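# Stamp three clipboard forms, then stand stamp on mat

## Task

Make one complete stamp impression inside the green box on each of the three forms (a self-inking stamp only prints when pushed down firmly and fully), then set the stamp upright with its entire base resting on its mat. A form is ruined by any ink beyond its green box, or by an impression that is smeared or doubled more than a small slip or twist, but the other forms still count. At the end each clipboard must lie flat and face up, and the mat flat, each on one of the four tabletops next to the arms, fully within that top's edges and not resting on anything else. Everything else must be left standing.

## Robot and tools

Setup: three i2rt Big YAM arms (arm1, arm2, arm3), each with six arm joints and a right hand carrying index, middle and ring fingers plus a thumb. Every hinge of the hand has its own motor, sixteen in all, none coupled. Cameras: arm1_cam_wrist, arm2_cam_wrist, arm3_cam_wrist (on a mast at each wrist, on the palm side, angled about 45 degrees toward the index knuckle; the open hand blocks part of the view), plus room_a and room_b.

Frame: one scene frame in metres, origin on the floor, +z up. Arm feet (base_link) sit at arm1 (+0.413, -0.960, +0.814), arm2 (+0.096, +0.152, +0.895), arm3 (-0.523, +0.809, +0.777); each foot points along its own +x, rotated about z by its quaternion (wxyz) arm1 (0.987,0,0,0.163), arm2 (0.938,0.002,0.002,0.346), arm3 (0.930,-0.005,-0.005,0.366). Reach is about 1.06 m from the joint1 axis.

Hand point axes: +z runs out along straightened fingers, +x across the palm away from the thumb, +y out of the palm face (face at y = -0.063, back at y = -0.12). Straight fingertips end roughly 0.123 m past the hand point in z; the index lies 0.023 m to the thumb side, middle 0.023 and ring 0.068 m to the other side. A rigid camera mast sticks out on the palm side (x +0.042 to +0.098, z -0.158 to -0.111, up to y = +0.064) and can collide. At joints 1, 5, 6 = 0 with the hand level and forward, the palm faces up, thumb on the right; joint6 by itself cannot make the palm face straight down.

Tool move: one call, with optional keys arm1, arm2, arm3 (each a separate object for that robot) and cameras. An empty call reports every robot and shows all images. Inside a robot's object:
- joints: absolute goals by name. Arm joints in radians: joint1_rad -2.879..2.879 (base yaw, positive counter-clockwise from above), joint2_rad 0..3.141 (shoulder, 0 = upper arm pointing back), joint3_rad 0..3.019 (elbow, 0 = folded), joint4_rad -1.692..1.57 (pitch, positive raises fingers), joint5_rad -1.57..1.57 (sideways, positive to the arm's right), joint6_rad -2.094..2.094 (roll, positive clockwise seen from behind). Hand keys (hand_index_mcp ... hand_thumb_ipl) are unitless -1..1, scaled between each hinge's two stops; toward -1 generally curls a finger toward the palm. Straight values: _mcp +0.75, _pip +0.58, _dip +0.70, _abd 0.00, thumb_cmc +0.71 (toward -1 swings the thumb in front of the palm), thumb_axl +0.68, thumb_mcp +0.23, thumb_ipl +0.17. Settings hand_current_limit (-1..1, maps to 0..550 mA cap; starts +0.4) and hand_speed (-0.96..1, share (n+1)/2 of 8.5 rad/s; starts -0.6). Omitted keys keep their goals, so a grip holds.
- target: an absolute hand pose, 7 numbers [x, y, z, qw, qx, qy, qz] in the scene frame, metres and unit quaternion, followed along a straight line from the current hand_target pose. speed is its top linear speed in m/s (0.002..4.3, default 0.25; rotation capped at twice that in rad/s). Alongside target, joints may contain only hand keys and the two settings, otherwise the call is rejected.
- min_time_s (0.1..8 s): slowest allowed duration for that arm's joint motions.
All parts begin at once. Hand paths end together, and after 10 s even if unfinished; an action lasts at most 15 s. Paths ignore obstacles and other arms, can lag, drift, and overshoot speed when the arm is extended. Fast joint moves can overshoot up to about 30 degrees when stretched out.

Tool wait: seconds 0..10, optional cameras; commands nothing new and returns state.
Tool zoom_image: camera name and region [x0, y0, x1, y1] in pixels of that camera's latest image (top-left origin, max 504 x 504); only cameras in the newest images.
Tool finished_scene: optional scene = 1; ends the scene permanently, so the result must persist without the robots.

Results: "move" lists robots given motion; "as last shown" marks uncommanded robots. hand shows the pose (can be off at long reach); hand_target is the pose the held joint goals imply. Status words: done (within 1 cm and 2 degrees), off_target (resting short, maybe still pushing), time_out (a joint could not finish; on_its_own gives what it still pushes toward), not_followed / "joint command not followed" / "pose unreachable" (a safety check blocked the arm; a target is dropped). hand_state gives one word per motor: moving, goal, blocked (pressing short of goal), overload (shut off). joint_positions include hand hinges on their -1..1 scale; <motor>_current_ma is signed (positive pushes toward -1). Joint velocities are rad/s; "within noise" means the arm is still. Joint torques are offset, scaled and noisy; entries 3 and 4 wrap at ±28 N m. If one move or wait in a reply is refused or hit by a stop, later calls in that reply are skipped.

Cautions: the arm never yields on contact and will keep shoving. Avoid clamping fingers on another robot or pressing two robots together. Keep objects on the tables; nothing may reach the floor or leave the work area. Avoid drops, releasing moving parts, slams and hard hits on fixed or heavy items. A motor drawing 495 mA or more for 5 s accumulated shuts down for 10 s; after any arm stop, resend hand goals. Holding loads or pushing at unreachable poses heats motors (MOTOR HOT at 85 °C, arm collapses at 100 °C; resend keys marked limit_stop_at_motor_heat). Loose objects may occasionally get nudged. The scene keeps running while you deliberate, with the last command held.

Each tool is called after "Request:" as name(argument=value, ...) on one line, values as JSON.

## Session

Request:
move(cameras=["all"])

Scene clock: 0.00 s.
Joint torques (N m): no reading
Heat: arm1: hottest joint6_rad 39 °C; arm2: hottest joint2_rad 41 °C; arm3: hottest joint3_rad 37 °C.
Joint velocities: within noise
arm1.joint_positions: joint1_rad=-0.534 joint2_rad=+0.614 joint3_rad=+1.385 joint4_rad=-1.285 joint5_rad=+0.010 joint6_rad=+1.218 hand_index_mcp=+0.753 hand_index_abd=+0.000 hand_index_pip=+0.577 hand_index_dip=+0.696 hand_middle_mcp=+0.753 hand_middle_abd=+0.000 hand_middle_pip=+0.577 hand_middle_dip=+0.696 hand_ring_mcp=+0.753 hand_ring_abd=+0.000 hand_ring_pip=+0.577 hand_ring_dip=+0.696 hand_thumb_cmc=+0.714 hand_thumb_axl=+0.677 hand_thumb_mcp=+0.226 hand_thumb_ipl=+0.168 hand_current_limit=+0.400 hand_speed=-0.600
arm1.joint_status: not commanded
arm1.hand_state: goal,goal,goal,goal,goal,goal,goal,goal,goal,goal,goal,goal,goal,goal,goal,goal
arm1.index_mcp_current_ma: -4
arm1.index_abd_current_ma: 0
arm1.index_pip_current_ma: -1
arm1.index_dip_current_ma: 1
arm1.middle_mcp_current_ma: -8
arm1.middle_abd_current_ma: 3
arm1.middle_pip_current_ma: -9
arm1.middle_dip_current_ma: 5
arm1.ring_mcp_current_ma: 6
arm1.ring_abd_current_ma: -3
arm1.ring_pip_current_ma: -1
arm1.ring_dip_current_ma: 2
arm1.thumb_cmc_current_ma: -13
arm1.thumb_axl_current_ma: 8
arm1.thumb_mcp_current_ma: -6
arm1.thumb_ipl_current_ma: -5
arm1.hand_goal_index_mcp: 0.754
arm1.hand_goal_index_abd: 0.000
arm1.hand_goal_index_pip: 0.576
arm1.hand_goal_index_dip: 0.696
arm1.hand_goal_middle_mcp: 0.754
arm1.hand_goal_middle_abd: 0.000
arm1.hand_goal_middle_pip: 0.576
arm1.hand_goal_middle_dip: 0.696
arm1.hand_goal_ring_mcp: 0.754
arm1.hand_goal_ring_abd: 0.000
arm1.hand_goal_ring_pip: 0.576
arm1.hand_goal_ring_dip: 0.696
arm1.hand_goal_thumb_cmc: 0.714
arm1.hand_goal_thumb_axl: 0.678
arm1.hand_goal_thumb_mcp: 0.226
arm1.hand_goal_thumb_ipl: 0.168
arm1.hand: x=+0.6336 y=-1.0983 z=+1.3705 quat_wxyz=(+0.143, +0.861, +0.061, +0.484) (m; scene frame)
arm1.hand_target: x=+0.6306 y=-1.0977 z=+1.3843 quat_wxyz=(+0.147, +0.853, +0.060, +0.496) (m; scene frame)
arm1.hand_status: not commanded
arm2.joint_positions: joint1_rad=-0.434 joint2_rad=+0.640 joint3_rad=+1.540 joint4_rad=-1.412 joint5_rad=+0.094 joint6_rad=+1.067 hand_index_mcp=+0.753 hand_index_abd=+0.000 hand_index_pip=+0.577 hand_index_dip=+0.696 hand_middle_mcp=+0.753 hand_middle_abd=+0.000 hand_middle_pip=+0.577 hand_middle_dip=+0.696 hand_ring_mcp=+0.753 hand_ring_abd=+0.000 hand_ring_pip=+0.577 hand_ring_dip=+0.696 hand_thumb_cmc=+0.714 hand_thumb_axl=+0.677 hand_thumb_mcp=+0.226 hand_thumb_ipl=+0.168 hand_current_limit=+0.400 hand_speed=-0.600
arm2.joint_status: not commanded
arm2.hand_state: goal,goal,goal,goal,goal,goal,goal,goal,goal,goal,goal,goal,goal,goal,goal,goal
arm2.index_mcp_current_ma: 4
arm2.index_abd_current_ma: -6
arm2.index_pip_current_ma: -2
arm2.index_dip_current_ma: -12
arm2.middle_mcp_current_ma: -6
arm2.middle_abd_current_ma: 0
arm2.middle_pip_current_ma: -17
arm2.middle_dip_current_ma: 6
arm2.ring_mcp_current_ma: 20
arm2.ring_abd_current_ma: -20
arm2.ring_pip_current_ma: 10
arm2.ring_dip_current_ma: -5
arm2.thumb_cmc_current_ma: 24
arm2.thumb_axl_current_ma: -15
arm2.thumb_mcp_current_ma: 5
arm2.thumb_ipl_current_ma: -2
arm2.hand_goal_index_mcp: 0.754
arm2.hand_goal_index_abd: 0.000
arm2.hand_goal_index_pip: 0.576
arm2.hand_goal_index_dip: 0.696
arm2.hand_goal_middle_mcp: 0.754
arm2.hand_goal_middle_abd: 0.000
arm2.hand_goal_middle_pip: 0.576
arm2.hand_goal_middle_dip: 0.696
arm2.hand_goal_ring_mcp: 0.754
arm2.hand_goal_ring_abd: 0.000
arm2.hand_goal_ring_pip: 0.576
arm2.hand_goal_ring_dip: 0.696
arm2.hand_goal_thumb_cmc: 0.714
arm2.hand_goal_thumb_axl: 0.678
arm2.hand_goal_thumb_mcp: 0.226
arm2.hand_goal_thumb_ipl: 0.168
arm2.hand: x=+0.3335 y=+0.1100 z=+1.5059 quat_wxyz=(+0.097, +0.809, +0.304, +0.495) (m; scene frame)
arm2.hand_target: x=+0.3304 y=+0.1091 z=+1.5174 quat_wxyz=(+0.098, +0.802, +0.301, +0.507) (m; scene frame)
arm2.hand_status: not commanded
arm3.joint_positions: joint1_rad=-0.095 joint2_rad=+0.622 joint3_rad=+1.455 joint4_rad=-1.258 joint5_rad=-0.050 joint6_rad=+1.038 hand_index_mcp=+0.753 hand_index_abd=+0.000 hand_index_pip=+0.577 hand_index_dip=+0.696 hand_middle_mcp=+0.753 hand_middle_abd=+0.000 hand_middle_pip=+0.577 hand_middle_dip=+0.696 hand_ring_mcp=+0.753 hand_ring_abd=+0.000 hand_ring_pip=+0.577 hand_ring_dip=+0.696 hand_thumb_cmc=+0.714 hand_thumb_axl=+0.677 hand_thumb_mcp=+0.226 hand_thumb_ipl=+0.168 hand_current_limit=+0.400 hand_speed=-0.600
arm3.joint_status: not commanded
arm3.hand_state: goal,goal,goal,goal,goal,goal,goal,goal,goal,goal,goal,goal,goal,goal,goal,goal
arm3.index_mcp_current_ma: -2
arm3.index_abd_current_ma: 3
arm3.index_pip_current_ma: 5
arm3.index_dip_current_ma: -6
arm3.middle_mcp_current_ma: -11
arm3.middle_abd_current_ma: 7
arm3.middle_pip_current_ma: -2
arm3.middle_dip_current_ma: 10
arm3.ring_mcp_current_ma: 6
arm3.ring_abd_current_ma: -5
arm3.ring_pip_current_ma: 5
arm3.ring_dip_current_ma: -5
arm3.thumb_cmc_current_ma: 8
arm3.thumb_axl_current_ma: -9
arm3.thumb_mcp_current_ma: 1
arm3.thumb_ipl_current_ma: 4
arm3.hand_goal_index_mcp: 0.754
arm3.hand_goal_index_abd: 0.000
arm3.hand_goal_index_pip: 0.576
arm3.hand_goal_index_dip: 0.696
arm3.hand_goal_middle_mcp: 0.754
arm3.hand_goal_middle_abd: 0.000
arm3.hand_goal_middle_pip: 0.576
arm3.hand_goal_middle_dip: 0.696
arm3.hand_goal_ring_mcp: 0.754
arm3.hand_goal_ring_abd: 0.000
arm3.hand_goal_ring_pip: 0.576
arm3.hand_goal_ring_dip: 0.696
arm3.hand_goal_thumb_cmc: 0.714
arm3.hand_goal_thumb_axl: 0.678
arm3.hand_goal_thumb_mcp: 0.226
arm3.hand_goal_thumb_ipl: 0.168
arm3.hand: x=-0.2874 y=+0.9038 z=+1.3859 quat_wxyz=(-0.050, +0.685, +0.483, +0.543) (m; scene frame)
arm3.hand_target: x=-0.2902 y=+0.9018 z=+1.3966 quat_wxyz=(-0.050, +0.679, +0.480, +0.553) (m; scene frame)
arm3.hand_status: not commanded
pictures: arm1_cam_wrist, arm2_cam_wrist, arm3_cam_wrist, room_a, room_b
Images, in order (width x height): arm1_cam_wrist 672x504, arm2_cam_wrist 672x504, arm3_cam_wrist 672x504, room_a 672x504, room_b 672x504.

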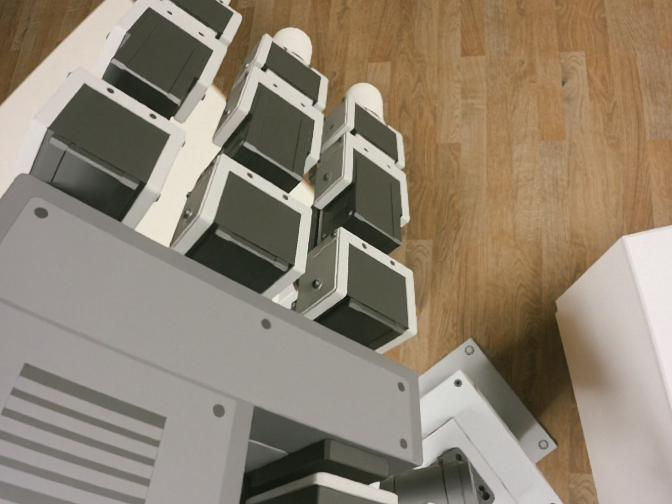

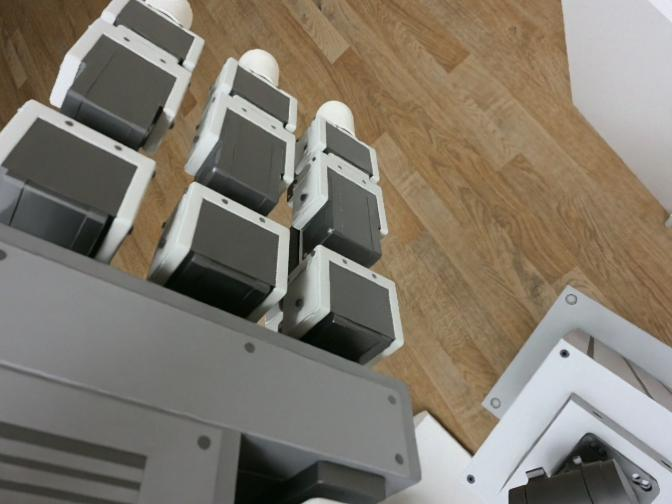

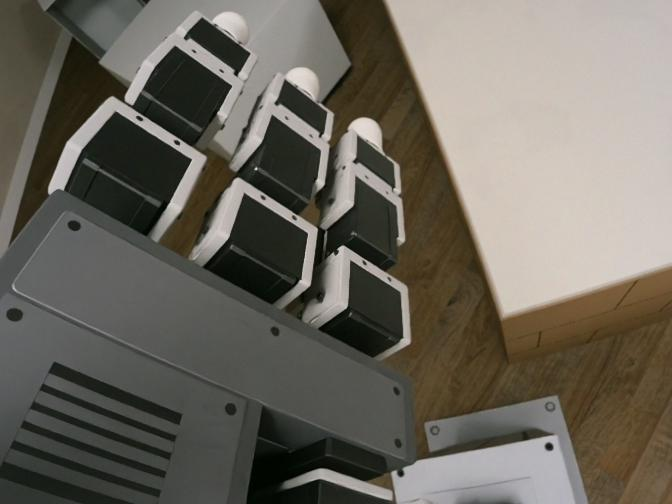

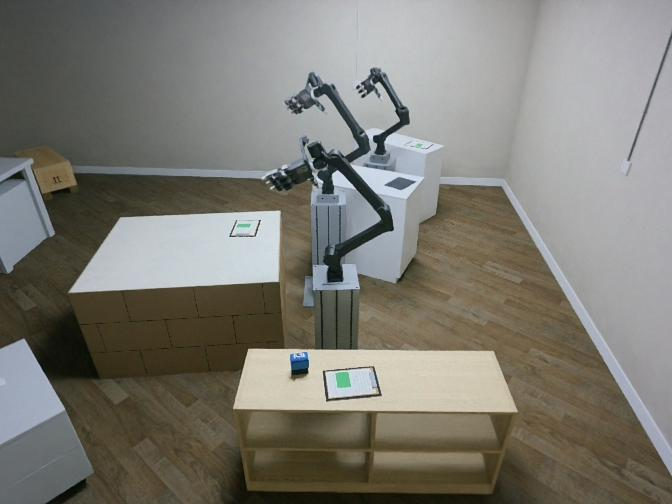

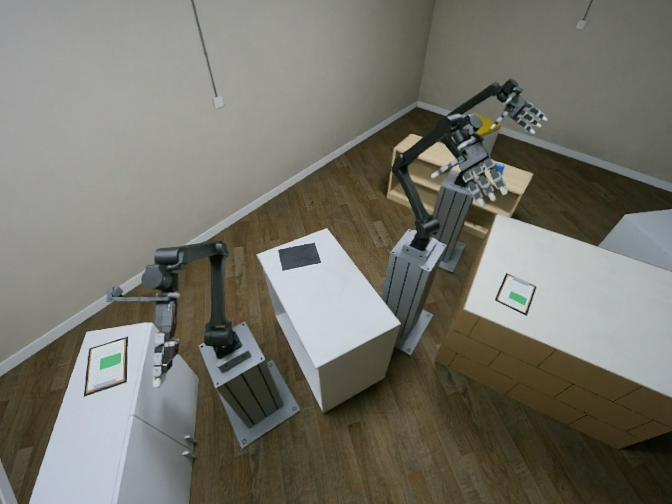

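Request:
zoom_image(camera="room_a", region=[220, 330, 540, 500])

Request:
zoom_image(camera="room_a", region=[60, 180, 300, 380])

Request:
zoom_image(camera="room_b", region=[30, 220, 410, 504])

Request:
zoom_image(camera="room_b", region=[370, 60, 672, 290])

Request:
zoom_image(camera="room_a", region=[240, 50, 480, 290])

Scaled by 1.575.

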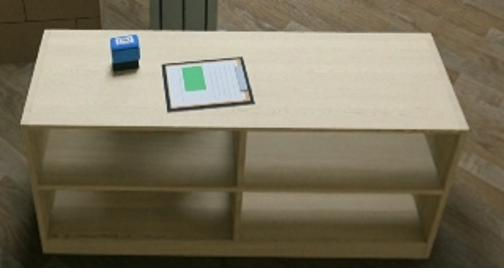

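Scaled by 2.100.

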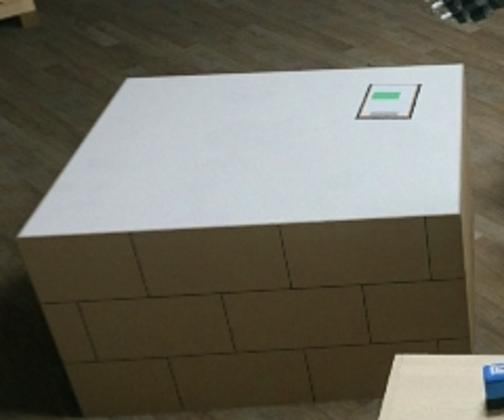

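Scaled by 1.326.

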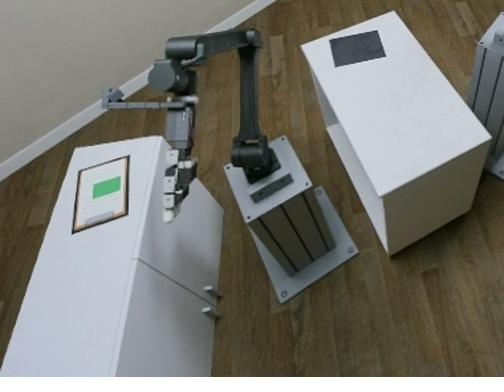

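Scaled by 1.669.

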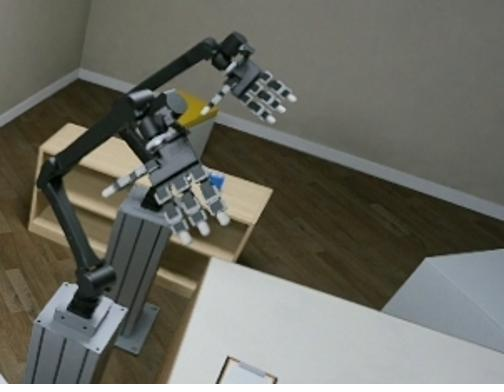

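Scaled by 2.100.

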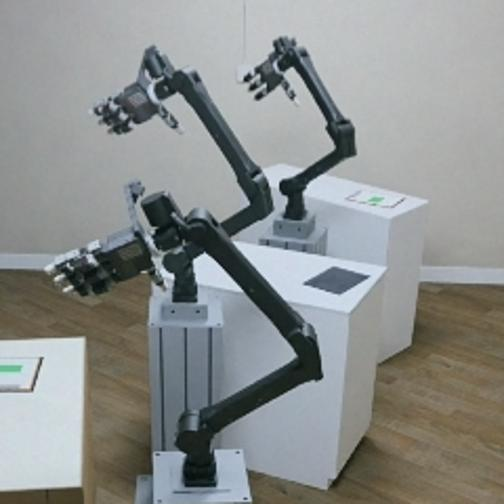

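Request:
move(arm1={"joints": {"joint1_rad": -1.9, "joint4_rad": -1.556, "joint5_rad": 0, "joint6_rad": 0}, "min_time_s": 3}, arm2={"joints": {"joint3_rad": 1.4, "joint4_rad": -1.545, "joint5_rad": 0, "joint6_rad": 0}, "min_time_s": 3}, arm3={"joints": {"joint1_rad": 1.31, "joint4_rad": -1.618, "joint5_rad": 0, "joint6_rad": 0}, "min_time_s": 3}, cameras=["all"])

Scene clock: 7.23 s.
Joint torques (N m): arm1=[-3.14 2.61 10.19 1.87 0.05 -0.14] | arm2=[-1.44 1.73 8.75 2.21 -0.04 -0.25] | arm3=[3.43 1.67 8.55 1.88 0.2 -0.14]
Heat: arm1: hottest joint6_rad 39 °C; arm2: hottest joint2_rad 41 °C; arm3: hottest joint3_rad 37 °C.
move: arm1 done; arm2 done; arm3 done
Joint velocities: within noise
arm1.joint_positions: joint1_rad=-1.886 joint2_rad=+0.614 joint3_rad=+1.385 joint4_rad=-1.551 joint5_rad=+0.003 joint6_rad=+0.011 hand_index_mcp=+0.764 hand_index_abd=+0.001 hand_index_pip=+0.577 hand_index_dip=+0.696 hand_middle_mcp=+0.765 hand_middle_abd=+0.002 hand_middle_pip=+0.577 hand_middle_dip=+0.696 hand_ring_mcp=+0.765 hand_ring_abd=+0.001 hand_ring_pip=+0.577 hand_ring_dip=+0.696 hand_thumb_cmc=+0.726 hand_thumb_axl=+0.677 hand_thumb_mcp=+0.224 hand_thumb_ipl=+0.168 hand_current_limit=+0.400 hand_speed=-0.600
arm1.joint_status: all done
arm1.hand_state: goal,goal,goal,goal,goal,goal,goal,goal,goal,goal,goal,goal,goal,goal,goal,goal
arm1.index_mcp_current_ma: 6
arm1.index_abd_current_ma: 1
arm1.index_pip_current_ma: -5
arm1.index_dip_current_ma: 2
arm1.middle_mcp_current_ma: 11
arm1.middle_abd_current_ma: 4
arm1.middle_pip_current_ma: -10
arm1.middle_dip_current_ma: 2
arm1.ring_mcp_current_ma: 21
arm1.ring_abd_current_ma: 1
arm1.ring_pip_current_ma: -5
arm1.ring_dip_current_ma: -2
arm1.thumb_cmc_current_ma: 7
arm1.thumb_axl_current_ma: 5
arm1.thumb_mcp_current_ma: -12
arm1.thumb_ipl_current_ma: -6
arm1.hand_goal_index_mcp: 0.754
arm1.hand_goal_index_abd: 0.000
arm1.hand_goal_index_pip: 0.576
arm1.hand_goal_index_dip: 0.696
arm1.hand_goal_middle_mcp: 0.754
arm1.hand_goal_middle_abd: 0.000
arm1.hand_goal_middle_pip: 0.576
arm1.hand_goal_middle_dip: 0.696
arm1.hand_goal_ring_mcp: 0.754
arm1.hand_goal_ring_abd: 0.000
arm1.hand_goal_ring_pip: 0.576
arm1.hand_goal_ring_dip: 0.696
arm1.hand_goal_thumb_cmc: 0.714
arm1.hand_goal_thumb_axl: 0.678
arm1.hand_goal_thumb_mcp: 0.226
arm1.hand_goal_thumb_ipl: 0.168
arm1.hand: x=+0.3919 y=-1.2216 z=+1.3709 quat_wxyz=(+0.385, +0.923, +0.001, +0.003)
arm1.hand_target: x=+0.3897 y=-1.2172 z=+1.3825 quat_wxyz=(+0.394, +0.919, +0.000, +0.000)
arm1.hand_status: not commanded
arm2.joint_positions: joint1_rad=-0.434 joint2_rad=+0.640 joint3_rad=+1.396 joint4_rad=-1.540 joint5_rad=+0.002 joint6_rad=+0.011 hand_index_mcp=+0.772 hand_index_abd=+0.000 hand_index_pip=+0.577 hand_index_dip=+0.696 hand_middle_mcp=+0.771 hand_middle_abd=+0.000 hand_middle_pip=+0.577 hand_middle_dip=+0.696 hand_ring_mcp=+0.772 hand_ring_abd=+0.000 hand_ring_pip=+0.577 hand_ring_dip=+0.696 hand_thumb_cmc=+0.733 hand_thumb_axl=+0.677 hand_thumb_mcp=+0.223 hand_thumb_ipl=+0.168 hand_current_limit=+0.400 hand_speed=-0.600
arm2.joint_status: all done
arm2.hand_state: goal,goal,goal,goal,goal,goal,goal,goal,goal,goal,goal,goal,goal,goal,goal,goal
arm2.index_mcp_current_ma: -3
arm2.index_abd_current_ma: -5
arm2.index_pip_current_ma: -4
arm2.index_dip_current_ma: 1
arm2.middle_mcp_current_ma: 10
arm2.middle_abd_current_ma: -13
arm2.middle_pip_current_ma: -3
arm2.middle_dip_current_ma: 14
arm2.ring_mcp_current_ma: 19
arm2.ring_abd_current_ma: -19
arm2.ring_pip_current_ma: 7
arm2.ring_dip_current_ma: 10
arm2.thumb_cmc_current_ma: 16
arm2.thumb_axl_current_ma: -7
arm2.thumb_mcp_current_ma: 6
arm2.thumb_ipl_current_ma: -11
arm2.hand_goal_index_mcp: 0.754
arm2.hand_goal_index_abd: 0.000
arm2.hand_goal_index_pip: 0.576
arm2.hand_goal_index_dip: 0.696
arm2.hand_goal_middle_mcp: 0.754
arm2.hand_goal_middle_abd: 0.000
arm2.hand_goal_middle_pip: 0.576
arm2.hand_goal_middle_dip: 0.696
arm2.hand_goal_ring_mcp: 0.754
arm2.hand_goal_ring_abd: 0.000
arm2.hand_goal_ring_pip: 0.576
arm2.hand_goal_ring_dip: 0.696
arm2.hand_goal_thumb_cmc: 0.714
arm2.hand_goal_thumb_axl: 0.678
arm2.hand_goal_thumb_mcp: 0.226
arm2.hand_goal_thumb_ipl: 0.168
arm2.hand: x=+0.3672 y=+0.2000 z=+1.4523 quat_wxyz=(+0.228, +0.564, +0.733, +0.305)
arm2.hand_target: x=+0.3665 y=+0.2012 z=+1.4531 quat_wxyz=(+0.228, +0.560, +0.736, +0.304)
arm2.hand_status: not commanded
arm3.joint_positions: joint1_rad=+1.296 joint2_rad=+0.622 joint3_rad=+1.455 joint4_rad=-1.606 joint5_rad=-0.003 joint6_rad=+0.011 hand_index_mcp=+0.762 hand_index_abd=+0.001 hand_index_pip=+0.577 hand_index_dip=+0.696 hand_middle_mcp=+0.762 hand_middle_abd=+0.000 hand_middle_pip=+0.577 hand_middle_dip=+0.696 hand_ring_mcp=+0.761 hand_ring_abd=+0.001 hand_ring_pip=+0.577 hand_ring_dip=+0.696 hand_thumb_cmc=+0.722 hand_thumb_axl=+0.677 hand_thumb_mcp=+0.225 hand_thumb_ipl=+0.168 hand_current_limit=+0.400 hand_speed=-0.600
arm3.joint_status: all done
arm3.hand_state: goal,goal,goal,goal,goal,goal,goal,goal,goal,goal,goal,goal,goal,goal,goal,goal
arm3.index_mcp_current_ma: -4
arm3.index_abd_current_ma: 2
arm3.index_pip_current_ma: 2
arm3.index_dip_current_ma: -7
arm3.middle_mcp_current_ma: -6
arm3.middle_abd_current_ma: 9
arm3.middle_pip_current_ma: -6
arm3.middle_dip_current_ma: 12
arm3.ring_mcp_current_ma: 9
arm3.ring_abd_current_ma: -8
arm3.ring_pip_current_ma: 1
arm3.ring_dip_current_ma: -6
arm3.thumb_cmc_current_ma: 12
arm3.thumb_axl_current_ma: -9
arm3.thumb_mcp_current_ma: -2
arm3.thumb_ipl_current_ma: 8
arm3.hand_goal_index_mcp: 0.754
arm3.hand_goal_index_abd: 0.000
arm3.hand_goal_index_pip: 0.576
arm3.hand_goal_index_dip: 0.696
arm3.hand_goal_middle_mcp: 0.754
arm3.hand_goal_middle_abd: 0.000
arm3.hand_goal_middle_pip: 0.576
arm3.hand_goal_middle_dip: 0.696
arm3.hand_goal_ring_mcp: 0.754
arm3.hand_goal_ring_abd: 0.000
arm3.hand_goal_ring_pip: 0.576
arm3.hand_goal_ring_dip: 0.696
arm3.hand_goal_thumb_cmc: 0.714
arm3.hand_goal_thumb_axl: 0.678
arm3.hand_goal_thumb_mcp: 0.226
arm3.hand_goal_thumb_ipl: 0.168
arm3.hand: x=-0.6233 y=+1.0425 z=+1.3508 quat_wxyz=(-0.089, -0.215, +0.898, +0.373)
arm3.hand_target: x=-0.6250 y=+1.0370 z=+1.3574 quat_wxyz=(-0.089, -0.225, +0.894, +0.376)
arm3.hand_status: not commanded
pictures: arm1_cam_wrist, arm2_cam_wrist, arm3_cam_wrist, room_a, room_b
Images, in order (width x height): arm1_cam_wrist 672x504, arm2_cam_wrist 672x504, arm3_cam_wrist 672x504, room_a 672x504, room_b 672x504.

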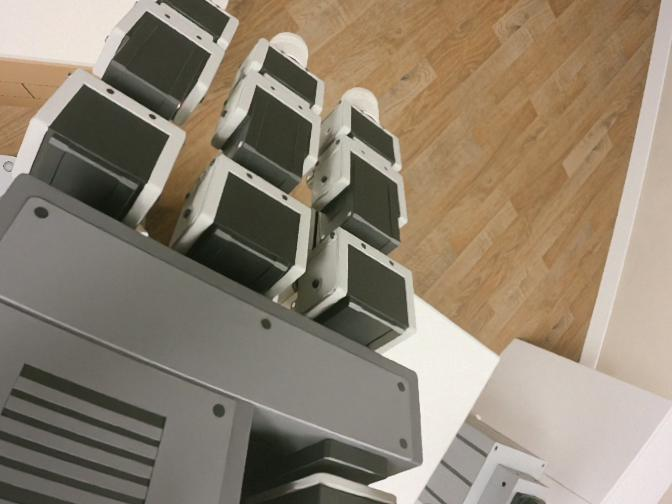

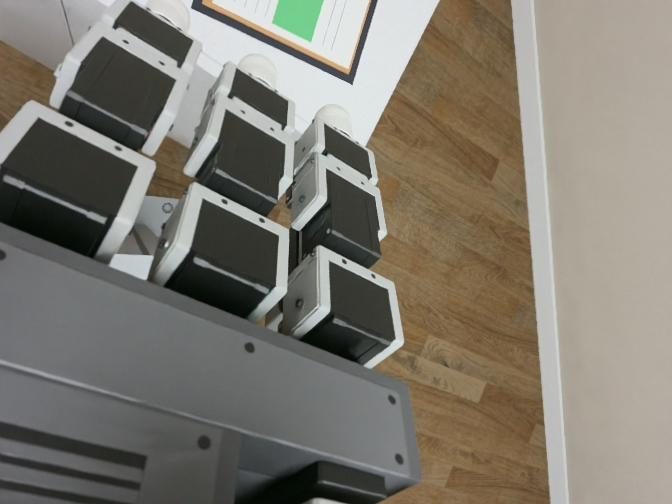

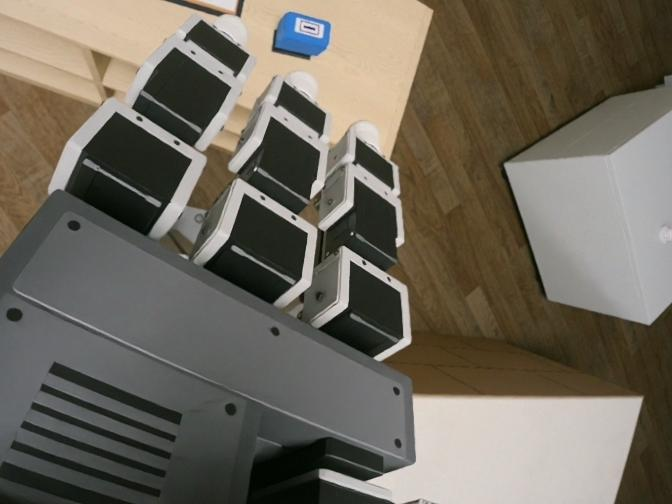

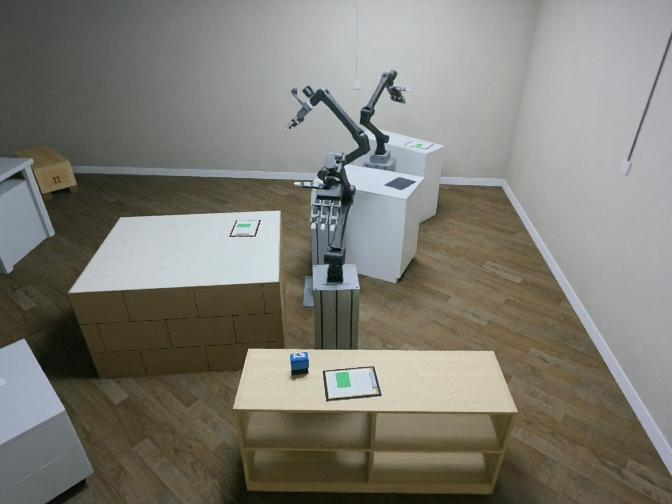

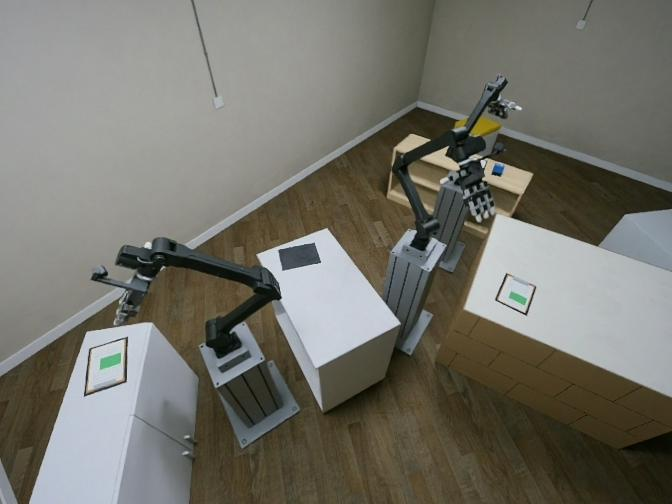

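Request:
move(arm1={"joints": {"hand_index_mcp": 0.4}}, cameras=["arm1_cam_wrist", "arm2_cam_wrist"])

Scene clock: 8.33 s.
Joint torques (N m): arm1=[-3.14 2.43 10.21 1.88 0.05 -0.15] | arm2=[-1.38 1.79 8.75 2.21 -0.05 -0.24] | arm3=[3.43 1.73 8.54 1.89 0.2 -0.15]
Heat: arm1: hottest joint6_rad 39 °C; arm2: hottest joint2_rad 41 °C; arm3: hottest joint3_rad 37 °C.
move: arm1 off_target
Joint velocities: within noise
arm1.joint_positions: joint1_rad=-1.886 joint2_rad=+0.614 joint3_rad=+1.385 joint4_rad=-1.551 joint5_rad=+0.003 joint6_rad=+0.010 hand_index_mcp=+0.452 hand_index_abd=+0.001 hand_index_pip=+0.577 hand_index_dip=+0.696 hand_middle_mcp=+0.765 hand_middle_abd=+0.002 hand_middle_pip=+0.577 hand_middle_dip=+0.696 hand_ring_mcp=+0.765 hand_ring_abd=+0.001 hand_ring_pip=+0.577 hand_ring_dip=+0.696 hand_thumb_cmc=+0.726 hand_thumb_axl=+0.677 hand_thumb_mcp=+0.224 hand_thumb_ipl=+0.168 hand_current_limit=+0.400 hand_speed=-0.600
arm1.joint_status: hand_index_mcp off_target (ended at +0.452, target +0.400)
arm1.hand_state: blocked,goal,goal,goal,goal,goal,goal,goal,goal,goal,goal,goal,goal,goal,goal,goal
arm1.index_mcp_current_ma: 62
arm1.index_abd_current_ma: 2
arm1.index_pip_current_ma: -5
arm1.index_dip_current_ma: 0
arm1.middle_mcp_current_ma: 6
arm1.middle_abd_current_ma: 3
arm1.middle_pip_current_ma: -8
arm1.middle_dip_current_ma: 2
arm1.ring_mcp_current_ma: 21
arm1.ring_abd_current_ma: -2
arm1.ring_pip_current_ma: 3
arm1.ring_dip_current_ma: 0
arm1.thumb_cmc_current_ma: 5
arm1.thumb_axl_current_ma: 7
arm1.thumb_mcp_current_ma: -12
arm1.thumb_ipl_current_ma: -9
arm1.hand_goal_index_mcp: 0.400
arm1.hand_goal_index_abd: 0.000
arm1.hand_goal_index_pip: 0.576
arm1.hand_goal_index_dip: 0.696
arm1.hand_goal_middle_mcp: 0.754
arm1.hand_goal_middle_abd: 0.000
arm1.hand_goal_middle_pip: 0.576
arm1.hand_goal_middle_dip: 0.696
arm1.hand_goal_ring_mcp: 0.754
arm1.hand_goal_ring_abd: 0.000
arm1.hand_goal_ring_pip: 0.576
arm1.hand_goal_ring_dip: 0.696
arm1.hand_goal_thumb_cmc: 0.714
arm1.hand_goal_thumb_axl: 0.678
arm1.hand_goal_thumb_mcp: 0.226
arm1.hand_goal_thumb_ipl: 0.168
arm1.hand: x=+0.3920 y=-1.2216 z=+1.3709 quat_wxyz=(+0.385, +0.923, +0.001, +0.003)
arm1.hand_target: x=+0.3897 y=-1.2172 z=+1.3825 quat_wxyz=(+0.394, +0.919, +0.000, +0.000)
arm1.hand_status: not commanded
arm2, arm3: as last shown
arm2.index_mcp_current_ma: 9
arm2.index_abd_current_ma: -15
arm2.index_pip_current_ma: -7
arm2.middle_mcp_current_ma: 14
arm2.middle_abd_current_ma: 4
arm2.middle_pip_current_ma: -17
arm2.middle_dip_current_ma: 9
arm2.ring_mcp_current_ma: 5
arm2.ring_abd_current_ma: -3
arm2.ring_pip_current_ma: 12
arm2.ring_dip_current_ma: 15
arm2.thumb_cmc_current_ma: 4
arm2.thumb_axl_current_ma: 15
arm2.thumb_mcp_current_ma: -1
arm2.thumb_ipl_current_ma: -9
arm2.hand_target: x=+0.3665 y=+0.2012 z=+1.4530 quat_wxyz=(+0.228, +0.560, +0.736, +0.304)
arm3.index_mcp_current_ma: -2
arm3.index_abd_current_ma: 4
arm3.index_pip_current_ma: 1
arm3.index_dip_current_ma: -4
arm3.middle_mcp_current_ma: -10
arm3.middle_abd_current_ma: 8
arm3.middle_pip_current_ma: -4
arm3.middle_dip_current_ma: 11
arm3.ring_mcp_current_ma: 10
arm3.ring_abd_current_ma: -4
arm3.ring_dip_current_ma: -7
arm3.thumb_cmc_current_ma: 14
arm3.thumb_axl_current_ma: -13
arm3.thumb_ipl_current_ma: 7
arm3.hand_target: x=-0.6249 y=+1.0371 z=+1.3574 quat_wxyz=(-0.089, -0.225, +0.894, +0.376)
Images, in order (width x height): arm1_cam_wrist 672x504, arm2_cam_wrist 672x504.

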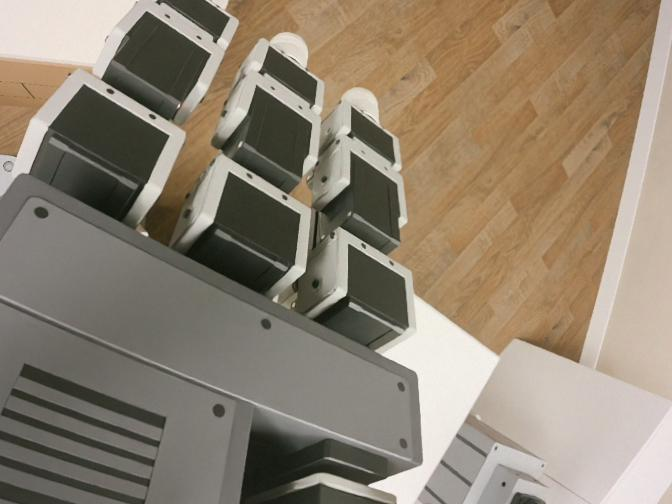

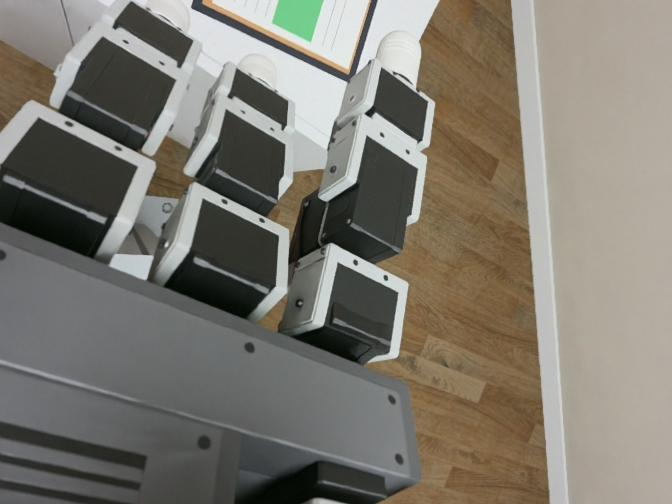

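Request:
move(arm3={"target": [-0.764, 1.153, 1.2, -0.3327, 0.2635, 0.8672, 0.2608], "speed": 0.25}, arm1={"joints": {"hand_index_mcp": 0.754}}, cameras=["arm3_cam_wrist", "room_a"])

Scene clock: 13.20 s.
Joint torques (N m): arm1=[-3.19 2.49 10.18 1.89 0.06 -0.15] | arm2=[-1.44 1.73 8.76 2.22 -0.04 -0.24] | arm3=[2.84 -5.25 9.5 3.11 0.36 0.05]
Heat: arm1: hottest joint6_rad 39 °C; arm2: hottest joint2_rad 40 °C; arm3: hottest joint3_rad 38 °C.
move: arm1 off_target; arm3 done
Joint velocities: within noise
arm1.joint_positions: joint1_rad=-1.886 joint2_rad=+0.614 joint3_rad=+1.385 joint4_rad=-1.551 joint5_rad=+0.003 joint6_rad=+0.010 hand_index_mcp=+0.776 hand_index_abd=+0.001 hand_index_pip=+0.577 hand_index_dip=+0.696 hand_middle_mcp=+0.765 hand_middle_abd=+0.002 hand_middle_pip=+0.577 hand_middle_dip=+0.696 hand_ring_mcp=+0.765 hand_ring_abd=+0.001 hand_ring_pip=+0.577 hand_ring_dip=+0.696 hand_thumb_cmc=+0.726 hand_thumb_axl=+0.677 hand_thumb_mcp=+0.224 hand_thumb_ipl=+0.168 hand_current_limit=+0.400 hand_speed=-0.600
arm1.joint_status: hand_index_mcp off_target (ended at +0.776, target +0.754)
arm1.hand_state: blocked,goal,goal,goal,goal,goal,goal,goal,goal,goal,goal,goal,goal,goal,goal,goal
arm1.index_mcp_current_ma: 24
arm1.index_abd_current_ma: 3
arm1.index_pip_current_ma: -5
arm1.index_dip_current_ma: 6
arm1.middle_mcp_current_ma: 6
arm1.middle_abd_current_ma: 2
arm1.middle_pip_current_ma: -7
arm1.middle_dip_current_ma: -1
arm1.ring_mcp_current_ma: 19
arm1.ring_abd_current_ma: 0
arm1.ring_pip_current_ma: 1
arm1.ring_dip_current_ma: 0
arm1.thumb_cmc_current_ma: -1
arm1.thumb_axl_current_ma: 9
arm1.thumb_mcp_current_ma: -13
arm1.thumb_ipl_current_ma: -6
arm1.hand_goal_index_mcp: 0.754
arm1.hand_goal_index_abd: 0.000
arm1.hand_goal_index_pip: 0.576
arm1.hand_goal_index_dip: 0.696
arm1.hand_goal_middle_mcp: 0.754
arm1.hand_goal_middle_abd: 0.000
arm1.hand_goal_middle_pip: 0.576
arm1.hand_goal_middle_dip: 0.696
arm1.hand_goal_ring_mcp: 0.754
arm1.hand_goal_ring_abd: 0.000
arm1.hand_goal_ring_pip: 0.576
arm1.hand_goal_ring_dip: 0.696
arm1.hand_goal_thumb_cmc: 0.714
arm1.hand_goal_thumb_axl: 0.678
arm1.hand_goal_thumb_mcp: 0.226
arm1.hand_goal_thumb_ipl: 0.168
arm1.hand: x=+0.3920 y=-1.2216 z=+1.3708 quat_wxyz=(+0.385, +0.923, +0.001, +0.003)
arm1.hand_target: x=+0.3897 y=-1.2172 z=+1.3826 quat_wxyz=(+0.394, +0.919, +0.000, +0.000)
arm1.hand_status: not commanded
arm2: as last shown
arm2.index_mcp_current_ma: 16
arm2.index_abd_current_ma: 19
arm2.index_pip_current_ma: -6
arm2.index_dip_current_ma: -6
arm2.middle_mcp_current_ma: 7
arm2.middle_abd_current_ma: 6
arm2.middle_pip_current_ma: 1
arm2.middle_dip_current_ma: 13
arm2.ring_mcp_current_ma: 23
arm2.ring_abd_current_ma: -14
arm2.ring_pip_current_ma: 5
arm2.ring_dip_current_ma: 13
arm2.thumb_cmc_current_ma: 10
arm2.thumb_axl_current_ma: -4
arm2.thumb_mcp_current_ma: 0
arm2.thumb_ipl_current_ma: 2
arm3.joint_positions: joint1_rad=+1.717 joint2_rad=+0.959 joint3_rad=+1.225 joint4_rad=-0.994 joint5_rad=+0.218 joint6_rad=+1.386 hand_index_mcp=+0.762 hand_index_abd=+0.001 hand_index_pip=+0.577 hand_index_dip=+0.696 hand_middle_mcp=+0.761 hand_middle_abd=+0.001 hand_middle_pip=+0.577 hand_middle_dip=+0.696 hand_ring_mcp=+0.761 hand_ring_abd=+0.002 hand_ring_pip=+0.577 hand_ring_dip=+0.696 hand_thumb_cmc=+0.722 hand_thumb_axl=+0.677 hand_thumb_mcp=+0.225 hand_thumb_ipl=+0.168 hand_current_limit=+0.400 hand_speed=-0.600
arm3.joint_status: not commanded
arm3.hand_state: goal,goal,goal,goal,goal,goal,goal,goal,goal,goal,goal,goal,goal,goal,goal,goal
arm3.index_mcp_current_ma: -1
arm3.index_abd_current_ma: 3
arm3.index_pip_current_ma: 0
arm3.index_dip_current_ma: -7
arm3.middle_mcp_current_ma: -9
arm3.middle_abd_current_ma: 7
arm3.middle_pip_current_ma: -4
arm3.middle_dip_current_ma: 9
arm3.ring_mcp_current_ma: 7
arm3.ring_abd_current_ma: -10
arm3.ring_pip_current_ma: 2
arm3.ring_dip_current_ma: -5
arm3.thumb_cmc_current_ma: 10
arm3.thumb_axl_current_ma: -10
arm3.thumb_mcp_current_ma: -1
arm3.thumb_ipl_current_ma: 9
arm3.hand_goal_index_mcp: 0.754
arm3.hand_goal_index_abd: 0.000
arm3.hand_goal_index_pip: 0.576
arm3.hand_goal_index_dip: 0.696
arm3.hand_goal_middle_mcp: 0.754
arm3.hand_goal_middle_abd: 0.000
arm3.hand_goal_middle_pip: 0.576
arm3.hand_goal_middle_dip: 0.696
arm3.hand_goal_ring_mcp: 0.754
arm3.hand_goal_ring_abd: 0.000
arm3.hand_goal_ring_pip: 0.576
arm3.hand_goal_ring_dip: 0.696
arm3.hand_goal_thumb_cmc: 0.714
arm3.hand_goal_thumb_axl: 0.678
arm3.hand_goal_thumb_mcp: 0.226
arm3.hand_goal_thumb_ipl: 0.168
arm3.hand: x=-0.7580 y=+1.1525 z=+1.1974 quat_wxyz=(-0.322, +0.262, +0.872, +0.259)
arm3.hand_target: x=-0.7640 y=+1.1528 z=+1.2000 quat_wxyz=(-0.333, +0.263, +0.867, +0.261)
arm3.hand_status: done (0.007 m and 1.4 deg from the pose sent, 0.234 m and 63.7 deg at the start)
Images, in order (width x height): arm3_cam_wrist 672x504, room_a 672x504.

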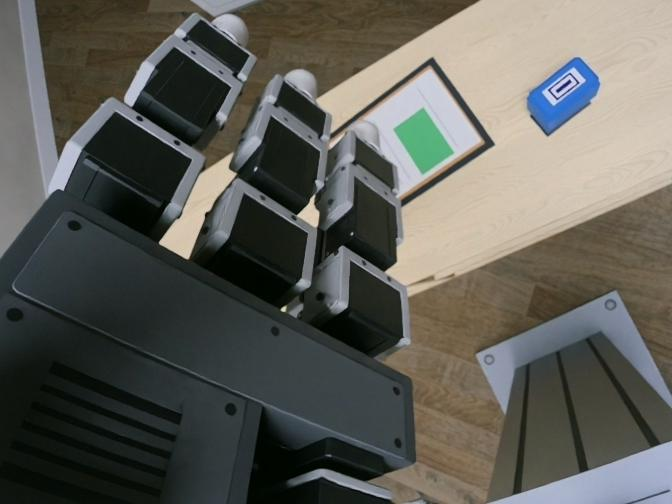

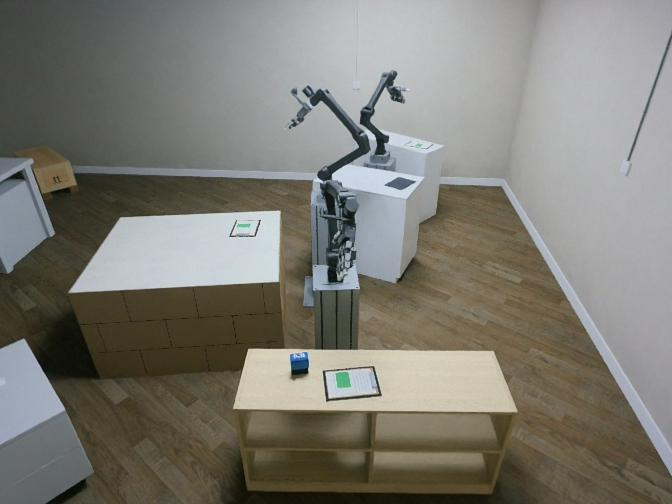

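Request:
zoom_image(camera="arm3_cam_wrist", region=[370, 30, 630, 225])

Scaled by 1.938.

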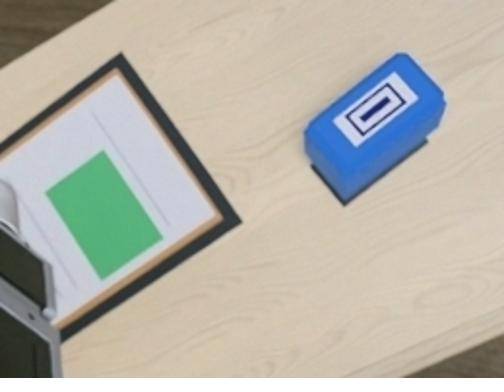

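Request:
zoom_image(camera="room_a", region=[270, 340, 400, 410])

Request:
zoom_image(camera="arm3_cam_wrist", region=[510, 40, 620, 150])

Scaled by 3.877.

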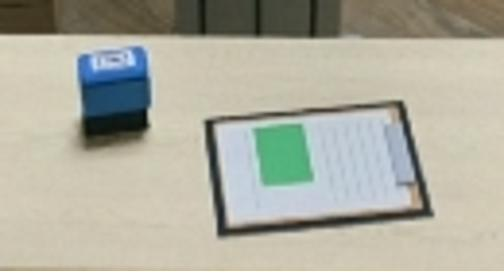

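Scaled by 4.582.

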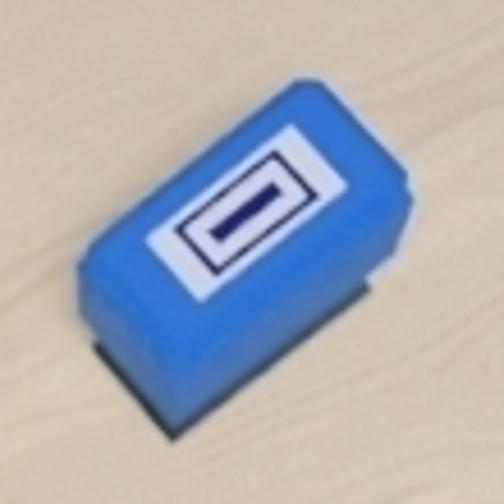

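Request:
move(arm3={"target": [-0.625, 1.307, 1.05, 0, 0.3256, 0.9455, 0], "speed": 0.2}, cameras=["arm3_cam_wrist", "room_a"])

Scene clock: 21.23 s.
Joint torques (N m): arm1=[-3.02 2.55 10.15 1.88 0.05 -0.15] | arm2=[-1.44 1.73 8.73 2.22 -0.04 -0.24] | arm3=[1.26 -12.51 11.54 0.28 0.21 -0.1]
Heat: arm1: hottest joint6_rad 39 °C; arm2: hottest joint2_rad 40 °C; arm3: hottest joint3_rad 38 °C.
move: arm3 off_target
Joint velocities: within noise
arm1, arm2: as last shown
arm1.index_mcp_current_ma: 28
arm1.index_abd_current_ma: -3
arm1.index_dip_current_ma: 2
arm1.middle_mcp_current_ma: 1
arm1.middle_pip_current_ma: -5
arm1.middle_dip_current_ma: 1
arm1.ring_abd_current_ma: -2
arm1.ring_pip_current_ma: -2
arm1.ring_dip_current_ma: -1
arm1.thumb_cmc_current_ma: 4
arm1.thumb_axl_current_ma: 6
arm1.thumb_mcp_current_ma: -14
arm1.thumb_ipl_current_ma: -9
arm2.index_mcp_current_ma: 14
arm2.index_abd_current_ma: 7
arm2.index_pip_current_ma: -3
arm2.index_dip_current_ma: -9
arm2.middle_mcp_current_ma: 5
arm2.middle_abd_current_ma: 20
arm2.middle_pip_current_ma: -13
arm2.middle_dip_current_ma: 10
arm2.ring_mcp_current_ma: 12
arm2.ring_abd_current_ma: -8
arm2.ring_pip_current_ma: -12
arm2.ring_dip_current_ma: -1
arm2.thumb_cmc_current_ma: 19
arm2.thumb_axl_current_ma: -2
arm2.thumb_mcp_current_ma: -2
arm2.thumb_ipl_current_ma: -21
arm3.joint_positions: joint1_rad=+1.190 joint2_rad=+1.564 joint3_rad=+1.569 joint4_rad=-1.592 joint5_rad=-0.013 joint6_rad=+1.034 hand_index_mcp=+0.749 hand_index_abd=+0.001 hand_index_pip=+0.569 hand_index_dip=+0.696 hand_middle_mcp=+0.752 hand_middle_abd=+0.000 hand_middle_pip=+0.571 hand_middle_dip=+0.696 hand_ring_mcp=+0.748 hand_ring_abd=+0.001 hand_ring_pip=+0.569 hand_ring_dip=+0.696 hand_thumb_cmc=+0.711 hand_thumb_axl=+0.677 hand_thumb_mcp=+0.222 hand_thumb_ipl=+0.168 hand_current_limit=+0.400 hand_speed=-0.600
arm3.joint_status: not commanded
arm3.hand_state: goal,goal,goal,goal,goal,goal,goal,goal,goal,goal,goal,goal,goal,goal,goal,goal
arm3.index_mcp_current_ma: -4
arm3.index_abd_current_ma: 2
arm3.index_pip_current_ma: 0
arm3.index_dip_current_ma: -6
arm3.middle_mcp_current_ma: -6
arm3.middle_abd_current_ma: 8
arm3.middle_pip_current_ma: -6
arm3.middle_dip_current_ma: 7
arm3.ring_mcp_current_ma: 4
arm3.ring_abd_current_ma: -4
arm3.ring_pip_current_ma: 2
arm3.ring_dip_current_ma: -3
arm3.thumb_cmc_current_ma: 9
arm3.thumb_axl_current_ma: -9
arm3.thumb_mcp_current_ma: -3
arm3.thumb_ipl_current_ma: 8
arm3.hand_goal_index_mcp: 0.754
arm3.hand_goal_index_abd: 0.000
arm3.hand_goal_index_pip: 0.576
arm3.hand_goal_index_dip: 0.696
arm3.hand_goal_middle_mcp: 0.754
arm3.hand_goal_middle_abd: 0.000
arm3.hand_goal_middle_pip: 0.576
arm3.hand_goal_middle_dip: 0.696
arm3.hand_goal_ring_mcp: 0.754
arm3.hand_goal_ring_abd: 0.000
arm3.hand_goal_ring_pip: 0.576
arm3.hand_goal_ring_dip: 0.696
arm3.hand_goal_thumb_cmc: 0.714
arm3.hand_goal_thumb_axl: 0.678
arm3.hand_goal_thumb_mcp: 0.226
arm3.hand_goal_thumb_ipl: 0.168
arm3.hand: x=-0.6264 y=+1.2965 z=+1.0356 quat_wxyz=(+0.007, +0.326, +0.945, -0.010)
arm3.hand_target: x=-0.6248 y=+1.3064 z=+1.0500 quat_wxyz=(+0.000, +0.326, +0.945, +0.000)
arm3.hand_status: off_target (0.018 m and 1.4 deg from the pose sent, 0.252 m and 49.0 deg at the start)
Images, in order (width x height): arm3_cam_wrist 672x504, room_a 672x504.

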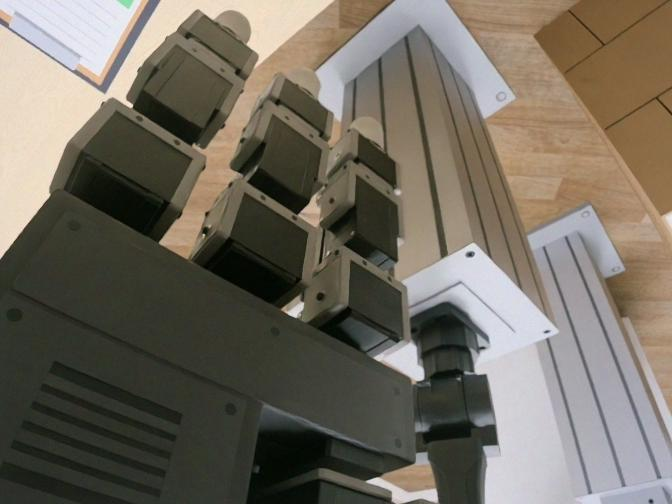

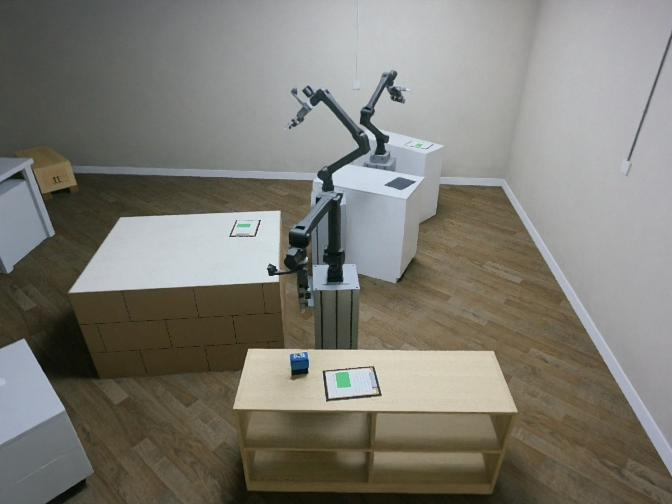

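Request:
zoom_image(camera="arm3_cam_wrist", region=[170, 0, 430, 200])

Scaled by 1.938.

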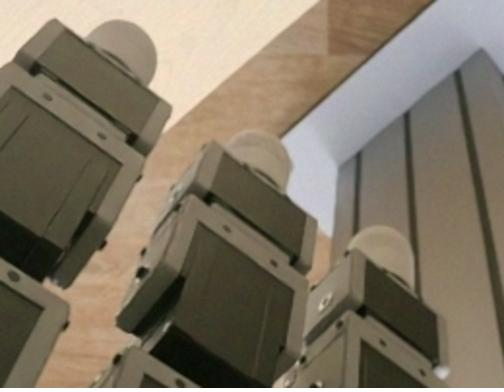

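Request:
move(arm3={"target": [-0.763, 1.33, 0.90, -0.3327, 0.2635, 0.8672, 0.2608], "speed": 0.2}, cameras=["arm3_cam_wrist", "room_a"])

Scene clock: 25.53 s.
Joint torques (N m): arm1=[-3.19 2.55 10.17 1.88 0.05 -0.16] | arm2=[-1.38 1.79 8.75 2.22 -0.05 -0.24] | arm3=[2.96 -11.16 7.98 3.29 0.17 0.02]
Heat: arm1: hottest joint6_rad 38 °C; arm2: hottest joint2_rad 40 °C; arm3: hottest joint3_rad 38 °C.
move: arm3 done
Joint velocities: within noise
arm1, arm2: as last shown
arm1.index_mcp_current_ma: 27
arm1.index_abd_current_ma: -2
arm1.index_pip_current_ma: -6
arm1.index_dip_current_ma: 5
arm1.middle_mcp_current_ma: 5
arm1.middle_abd_current_ma: 3
arm1.middle_pip_current_ma: -11
arm1.middle_dip_current_ma: -1
arm1.ring_pip_current_ma: 2
arm1.ring_dip_current_ma: 1
arm1.thumb_axl_current_ma: 11
arm1.thumb_mcp_current_ma: -12
arm1.thumb_ipl_current_ma: -10
arm2.index_mcp_current_ma: -20
arm2.index_abd_current_ma: -6
arm2.index_pip_current_ma: -10
arm2.index_dip_current_ma: -3
arm2.middle_mcp_current_ma: 2
arm2.middle_abd_current_ma: -7
arm2.middle_pip_current_ma: -5
arm2.middle_dip_current_ma: 2
arm2.ring_mcp_current_ma: 14
arm2.ring_abd_current_ma: 13
arm2.ring_pip_current_ma: 0
arm2.ring_dip_current_ma: 19
arm2.thumb_cmc_current_ma: 16
arm2.thumb_axl_current_ma: -8
arm2.thumb_mcp_current_ma: 11
arm2.thumb_ipl_current_ma: -3
arm3.joint_positions: joint1_rad=+1.380 joint2_rad=+1.491 joint3_rad=+0.841 joint4_rad=-0.053 joint5_rad=-0.039 joint6_rad=+1.172 hand_index_mcp=+0.760 hand_index_abd=+0.001 hand_index_pip=+0.581 hand_index_dip=+0.696 hand_middle_mcp=+0.760 hand_middle_abd=+0.001 hand_middle_pip=+0.577 hand_middle_dip=+0.696 hand_ring_mcp=+0.760 hand_ring_abd=+0.002 hand_ring_pip=+0.583 hand_ring_dip=+0.696 hand_thumb_cmc=+0.720 hand_thumb_axl=+0.677 hand_thumb_mcp=+0.222 hand_thumb_ipl=+0.168 hand_current_limit=+0.400 hand_speed=-0.600
arm3.joint_status: not commanded
arm3.hand_state: goal,goal,goal,goal,goal,goal,goal,goal,goal,goal,goal,goal,goal,goal,goal,goal
arm3.index_mcp_current_ma: -3
arm3.index_abd_current_ma: 6
arm3.index_pip_current_ma: -1
arm3.index_dip_current_ma: -3
arm3.middle_mcp_current_ma: -11
arm3.middle_abd_current_ma: 9
arm3.middle_pip_current_ma: -6
arm3.middle_dip_current_ma: 10
arm3.ring_mcp_current_ma: 10
arm3.ring_abd_current_ma: -8
arm3.ring_pip_current_ma: 3
arm3.ring_dip_current_ma: -6
arm3.thumb_cmc_current_ma: 9
arm3.thumb_axl_current_ma: -7
arm3.thumb_mcp_current_ma: -3
arm3.thumb_ipl_current_ma: 8
arm3.hand_goal_index_mcp: 0.754
arm3.hand_goal_index_abd: 0.000
arm3.hand_goal_index_pip: 0.576
arm3.hand_goal_index_dip: 0.696
arm3.hand_goal_middle_mcp: 0.754
arm3.hand_goal_middle_abd: 0.000
arm3.hand_goal_middle_pip: 0.576
arm3.hand_goal_middle_dip: 0.696
arm3.hand_goal_ring_mcp: 0.754
arm3.hand_goal_ring_abd: 0.000
arm3.hand_goal_ring_pip: 0.576
arm3.hand_goal_ring_dip: 0.696
arm3.hand_goal_thumb_cmc: 0.714
arm3.hand_goal_thumb_axl: 0.678
arm3.hand_goal_thumb_mcp: 0.226
arm3.hand_goal_thumb_ipl: 0.168
arm3.hand: x=-0.7555 y=+1.3299 z=+0.9003 quat_wxyz=(-0.325, +0.265, +0.870, +0.259)
arm3.hand_target: x=-0.7629 y=+1.3298 z=+0.9000 quat_wxyz=(-0.333, +0.264, +0.867, +0.261)
arm3.hand_status: done (0.008 m and 1.0 deg from the pose sent, 0.195 m and 51.6 deg at the start)
Images, in order (width x height): arm3_cam_wrist 672x504, room_a 672x504.

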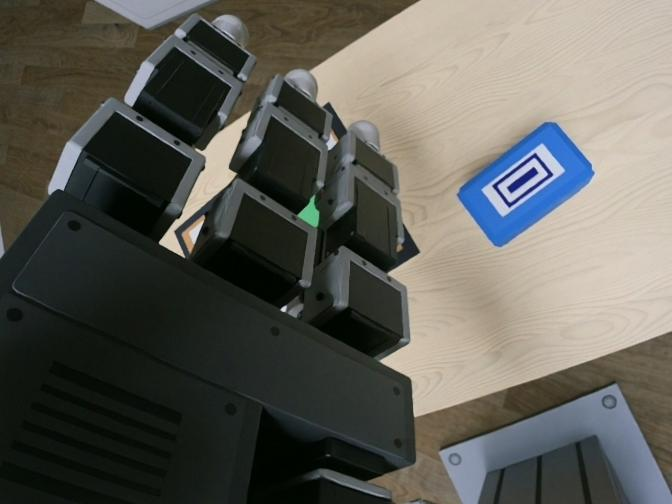

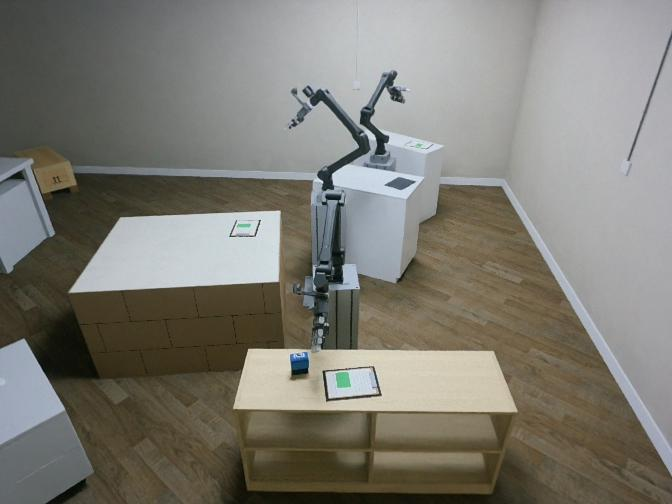

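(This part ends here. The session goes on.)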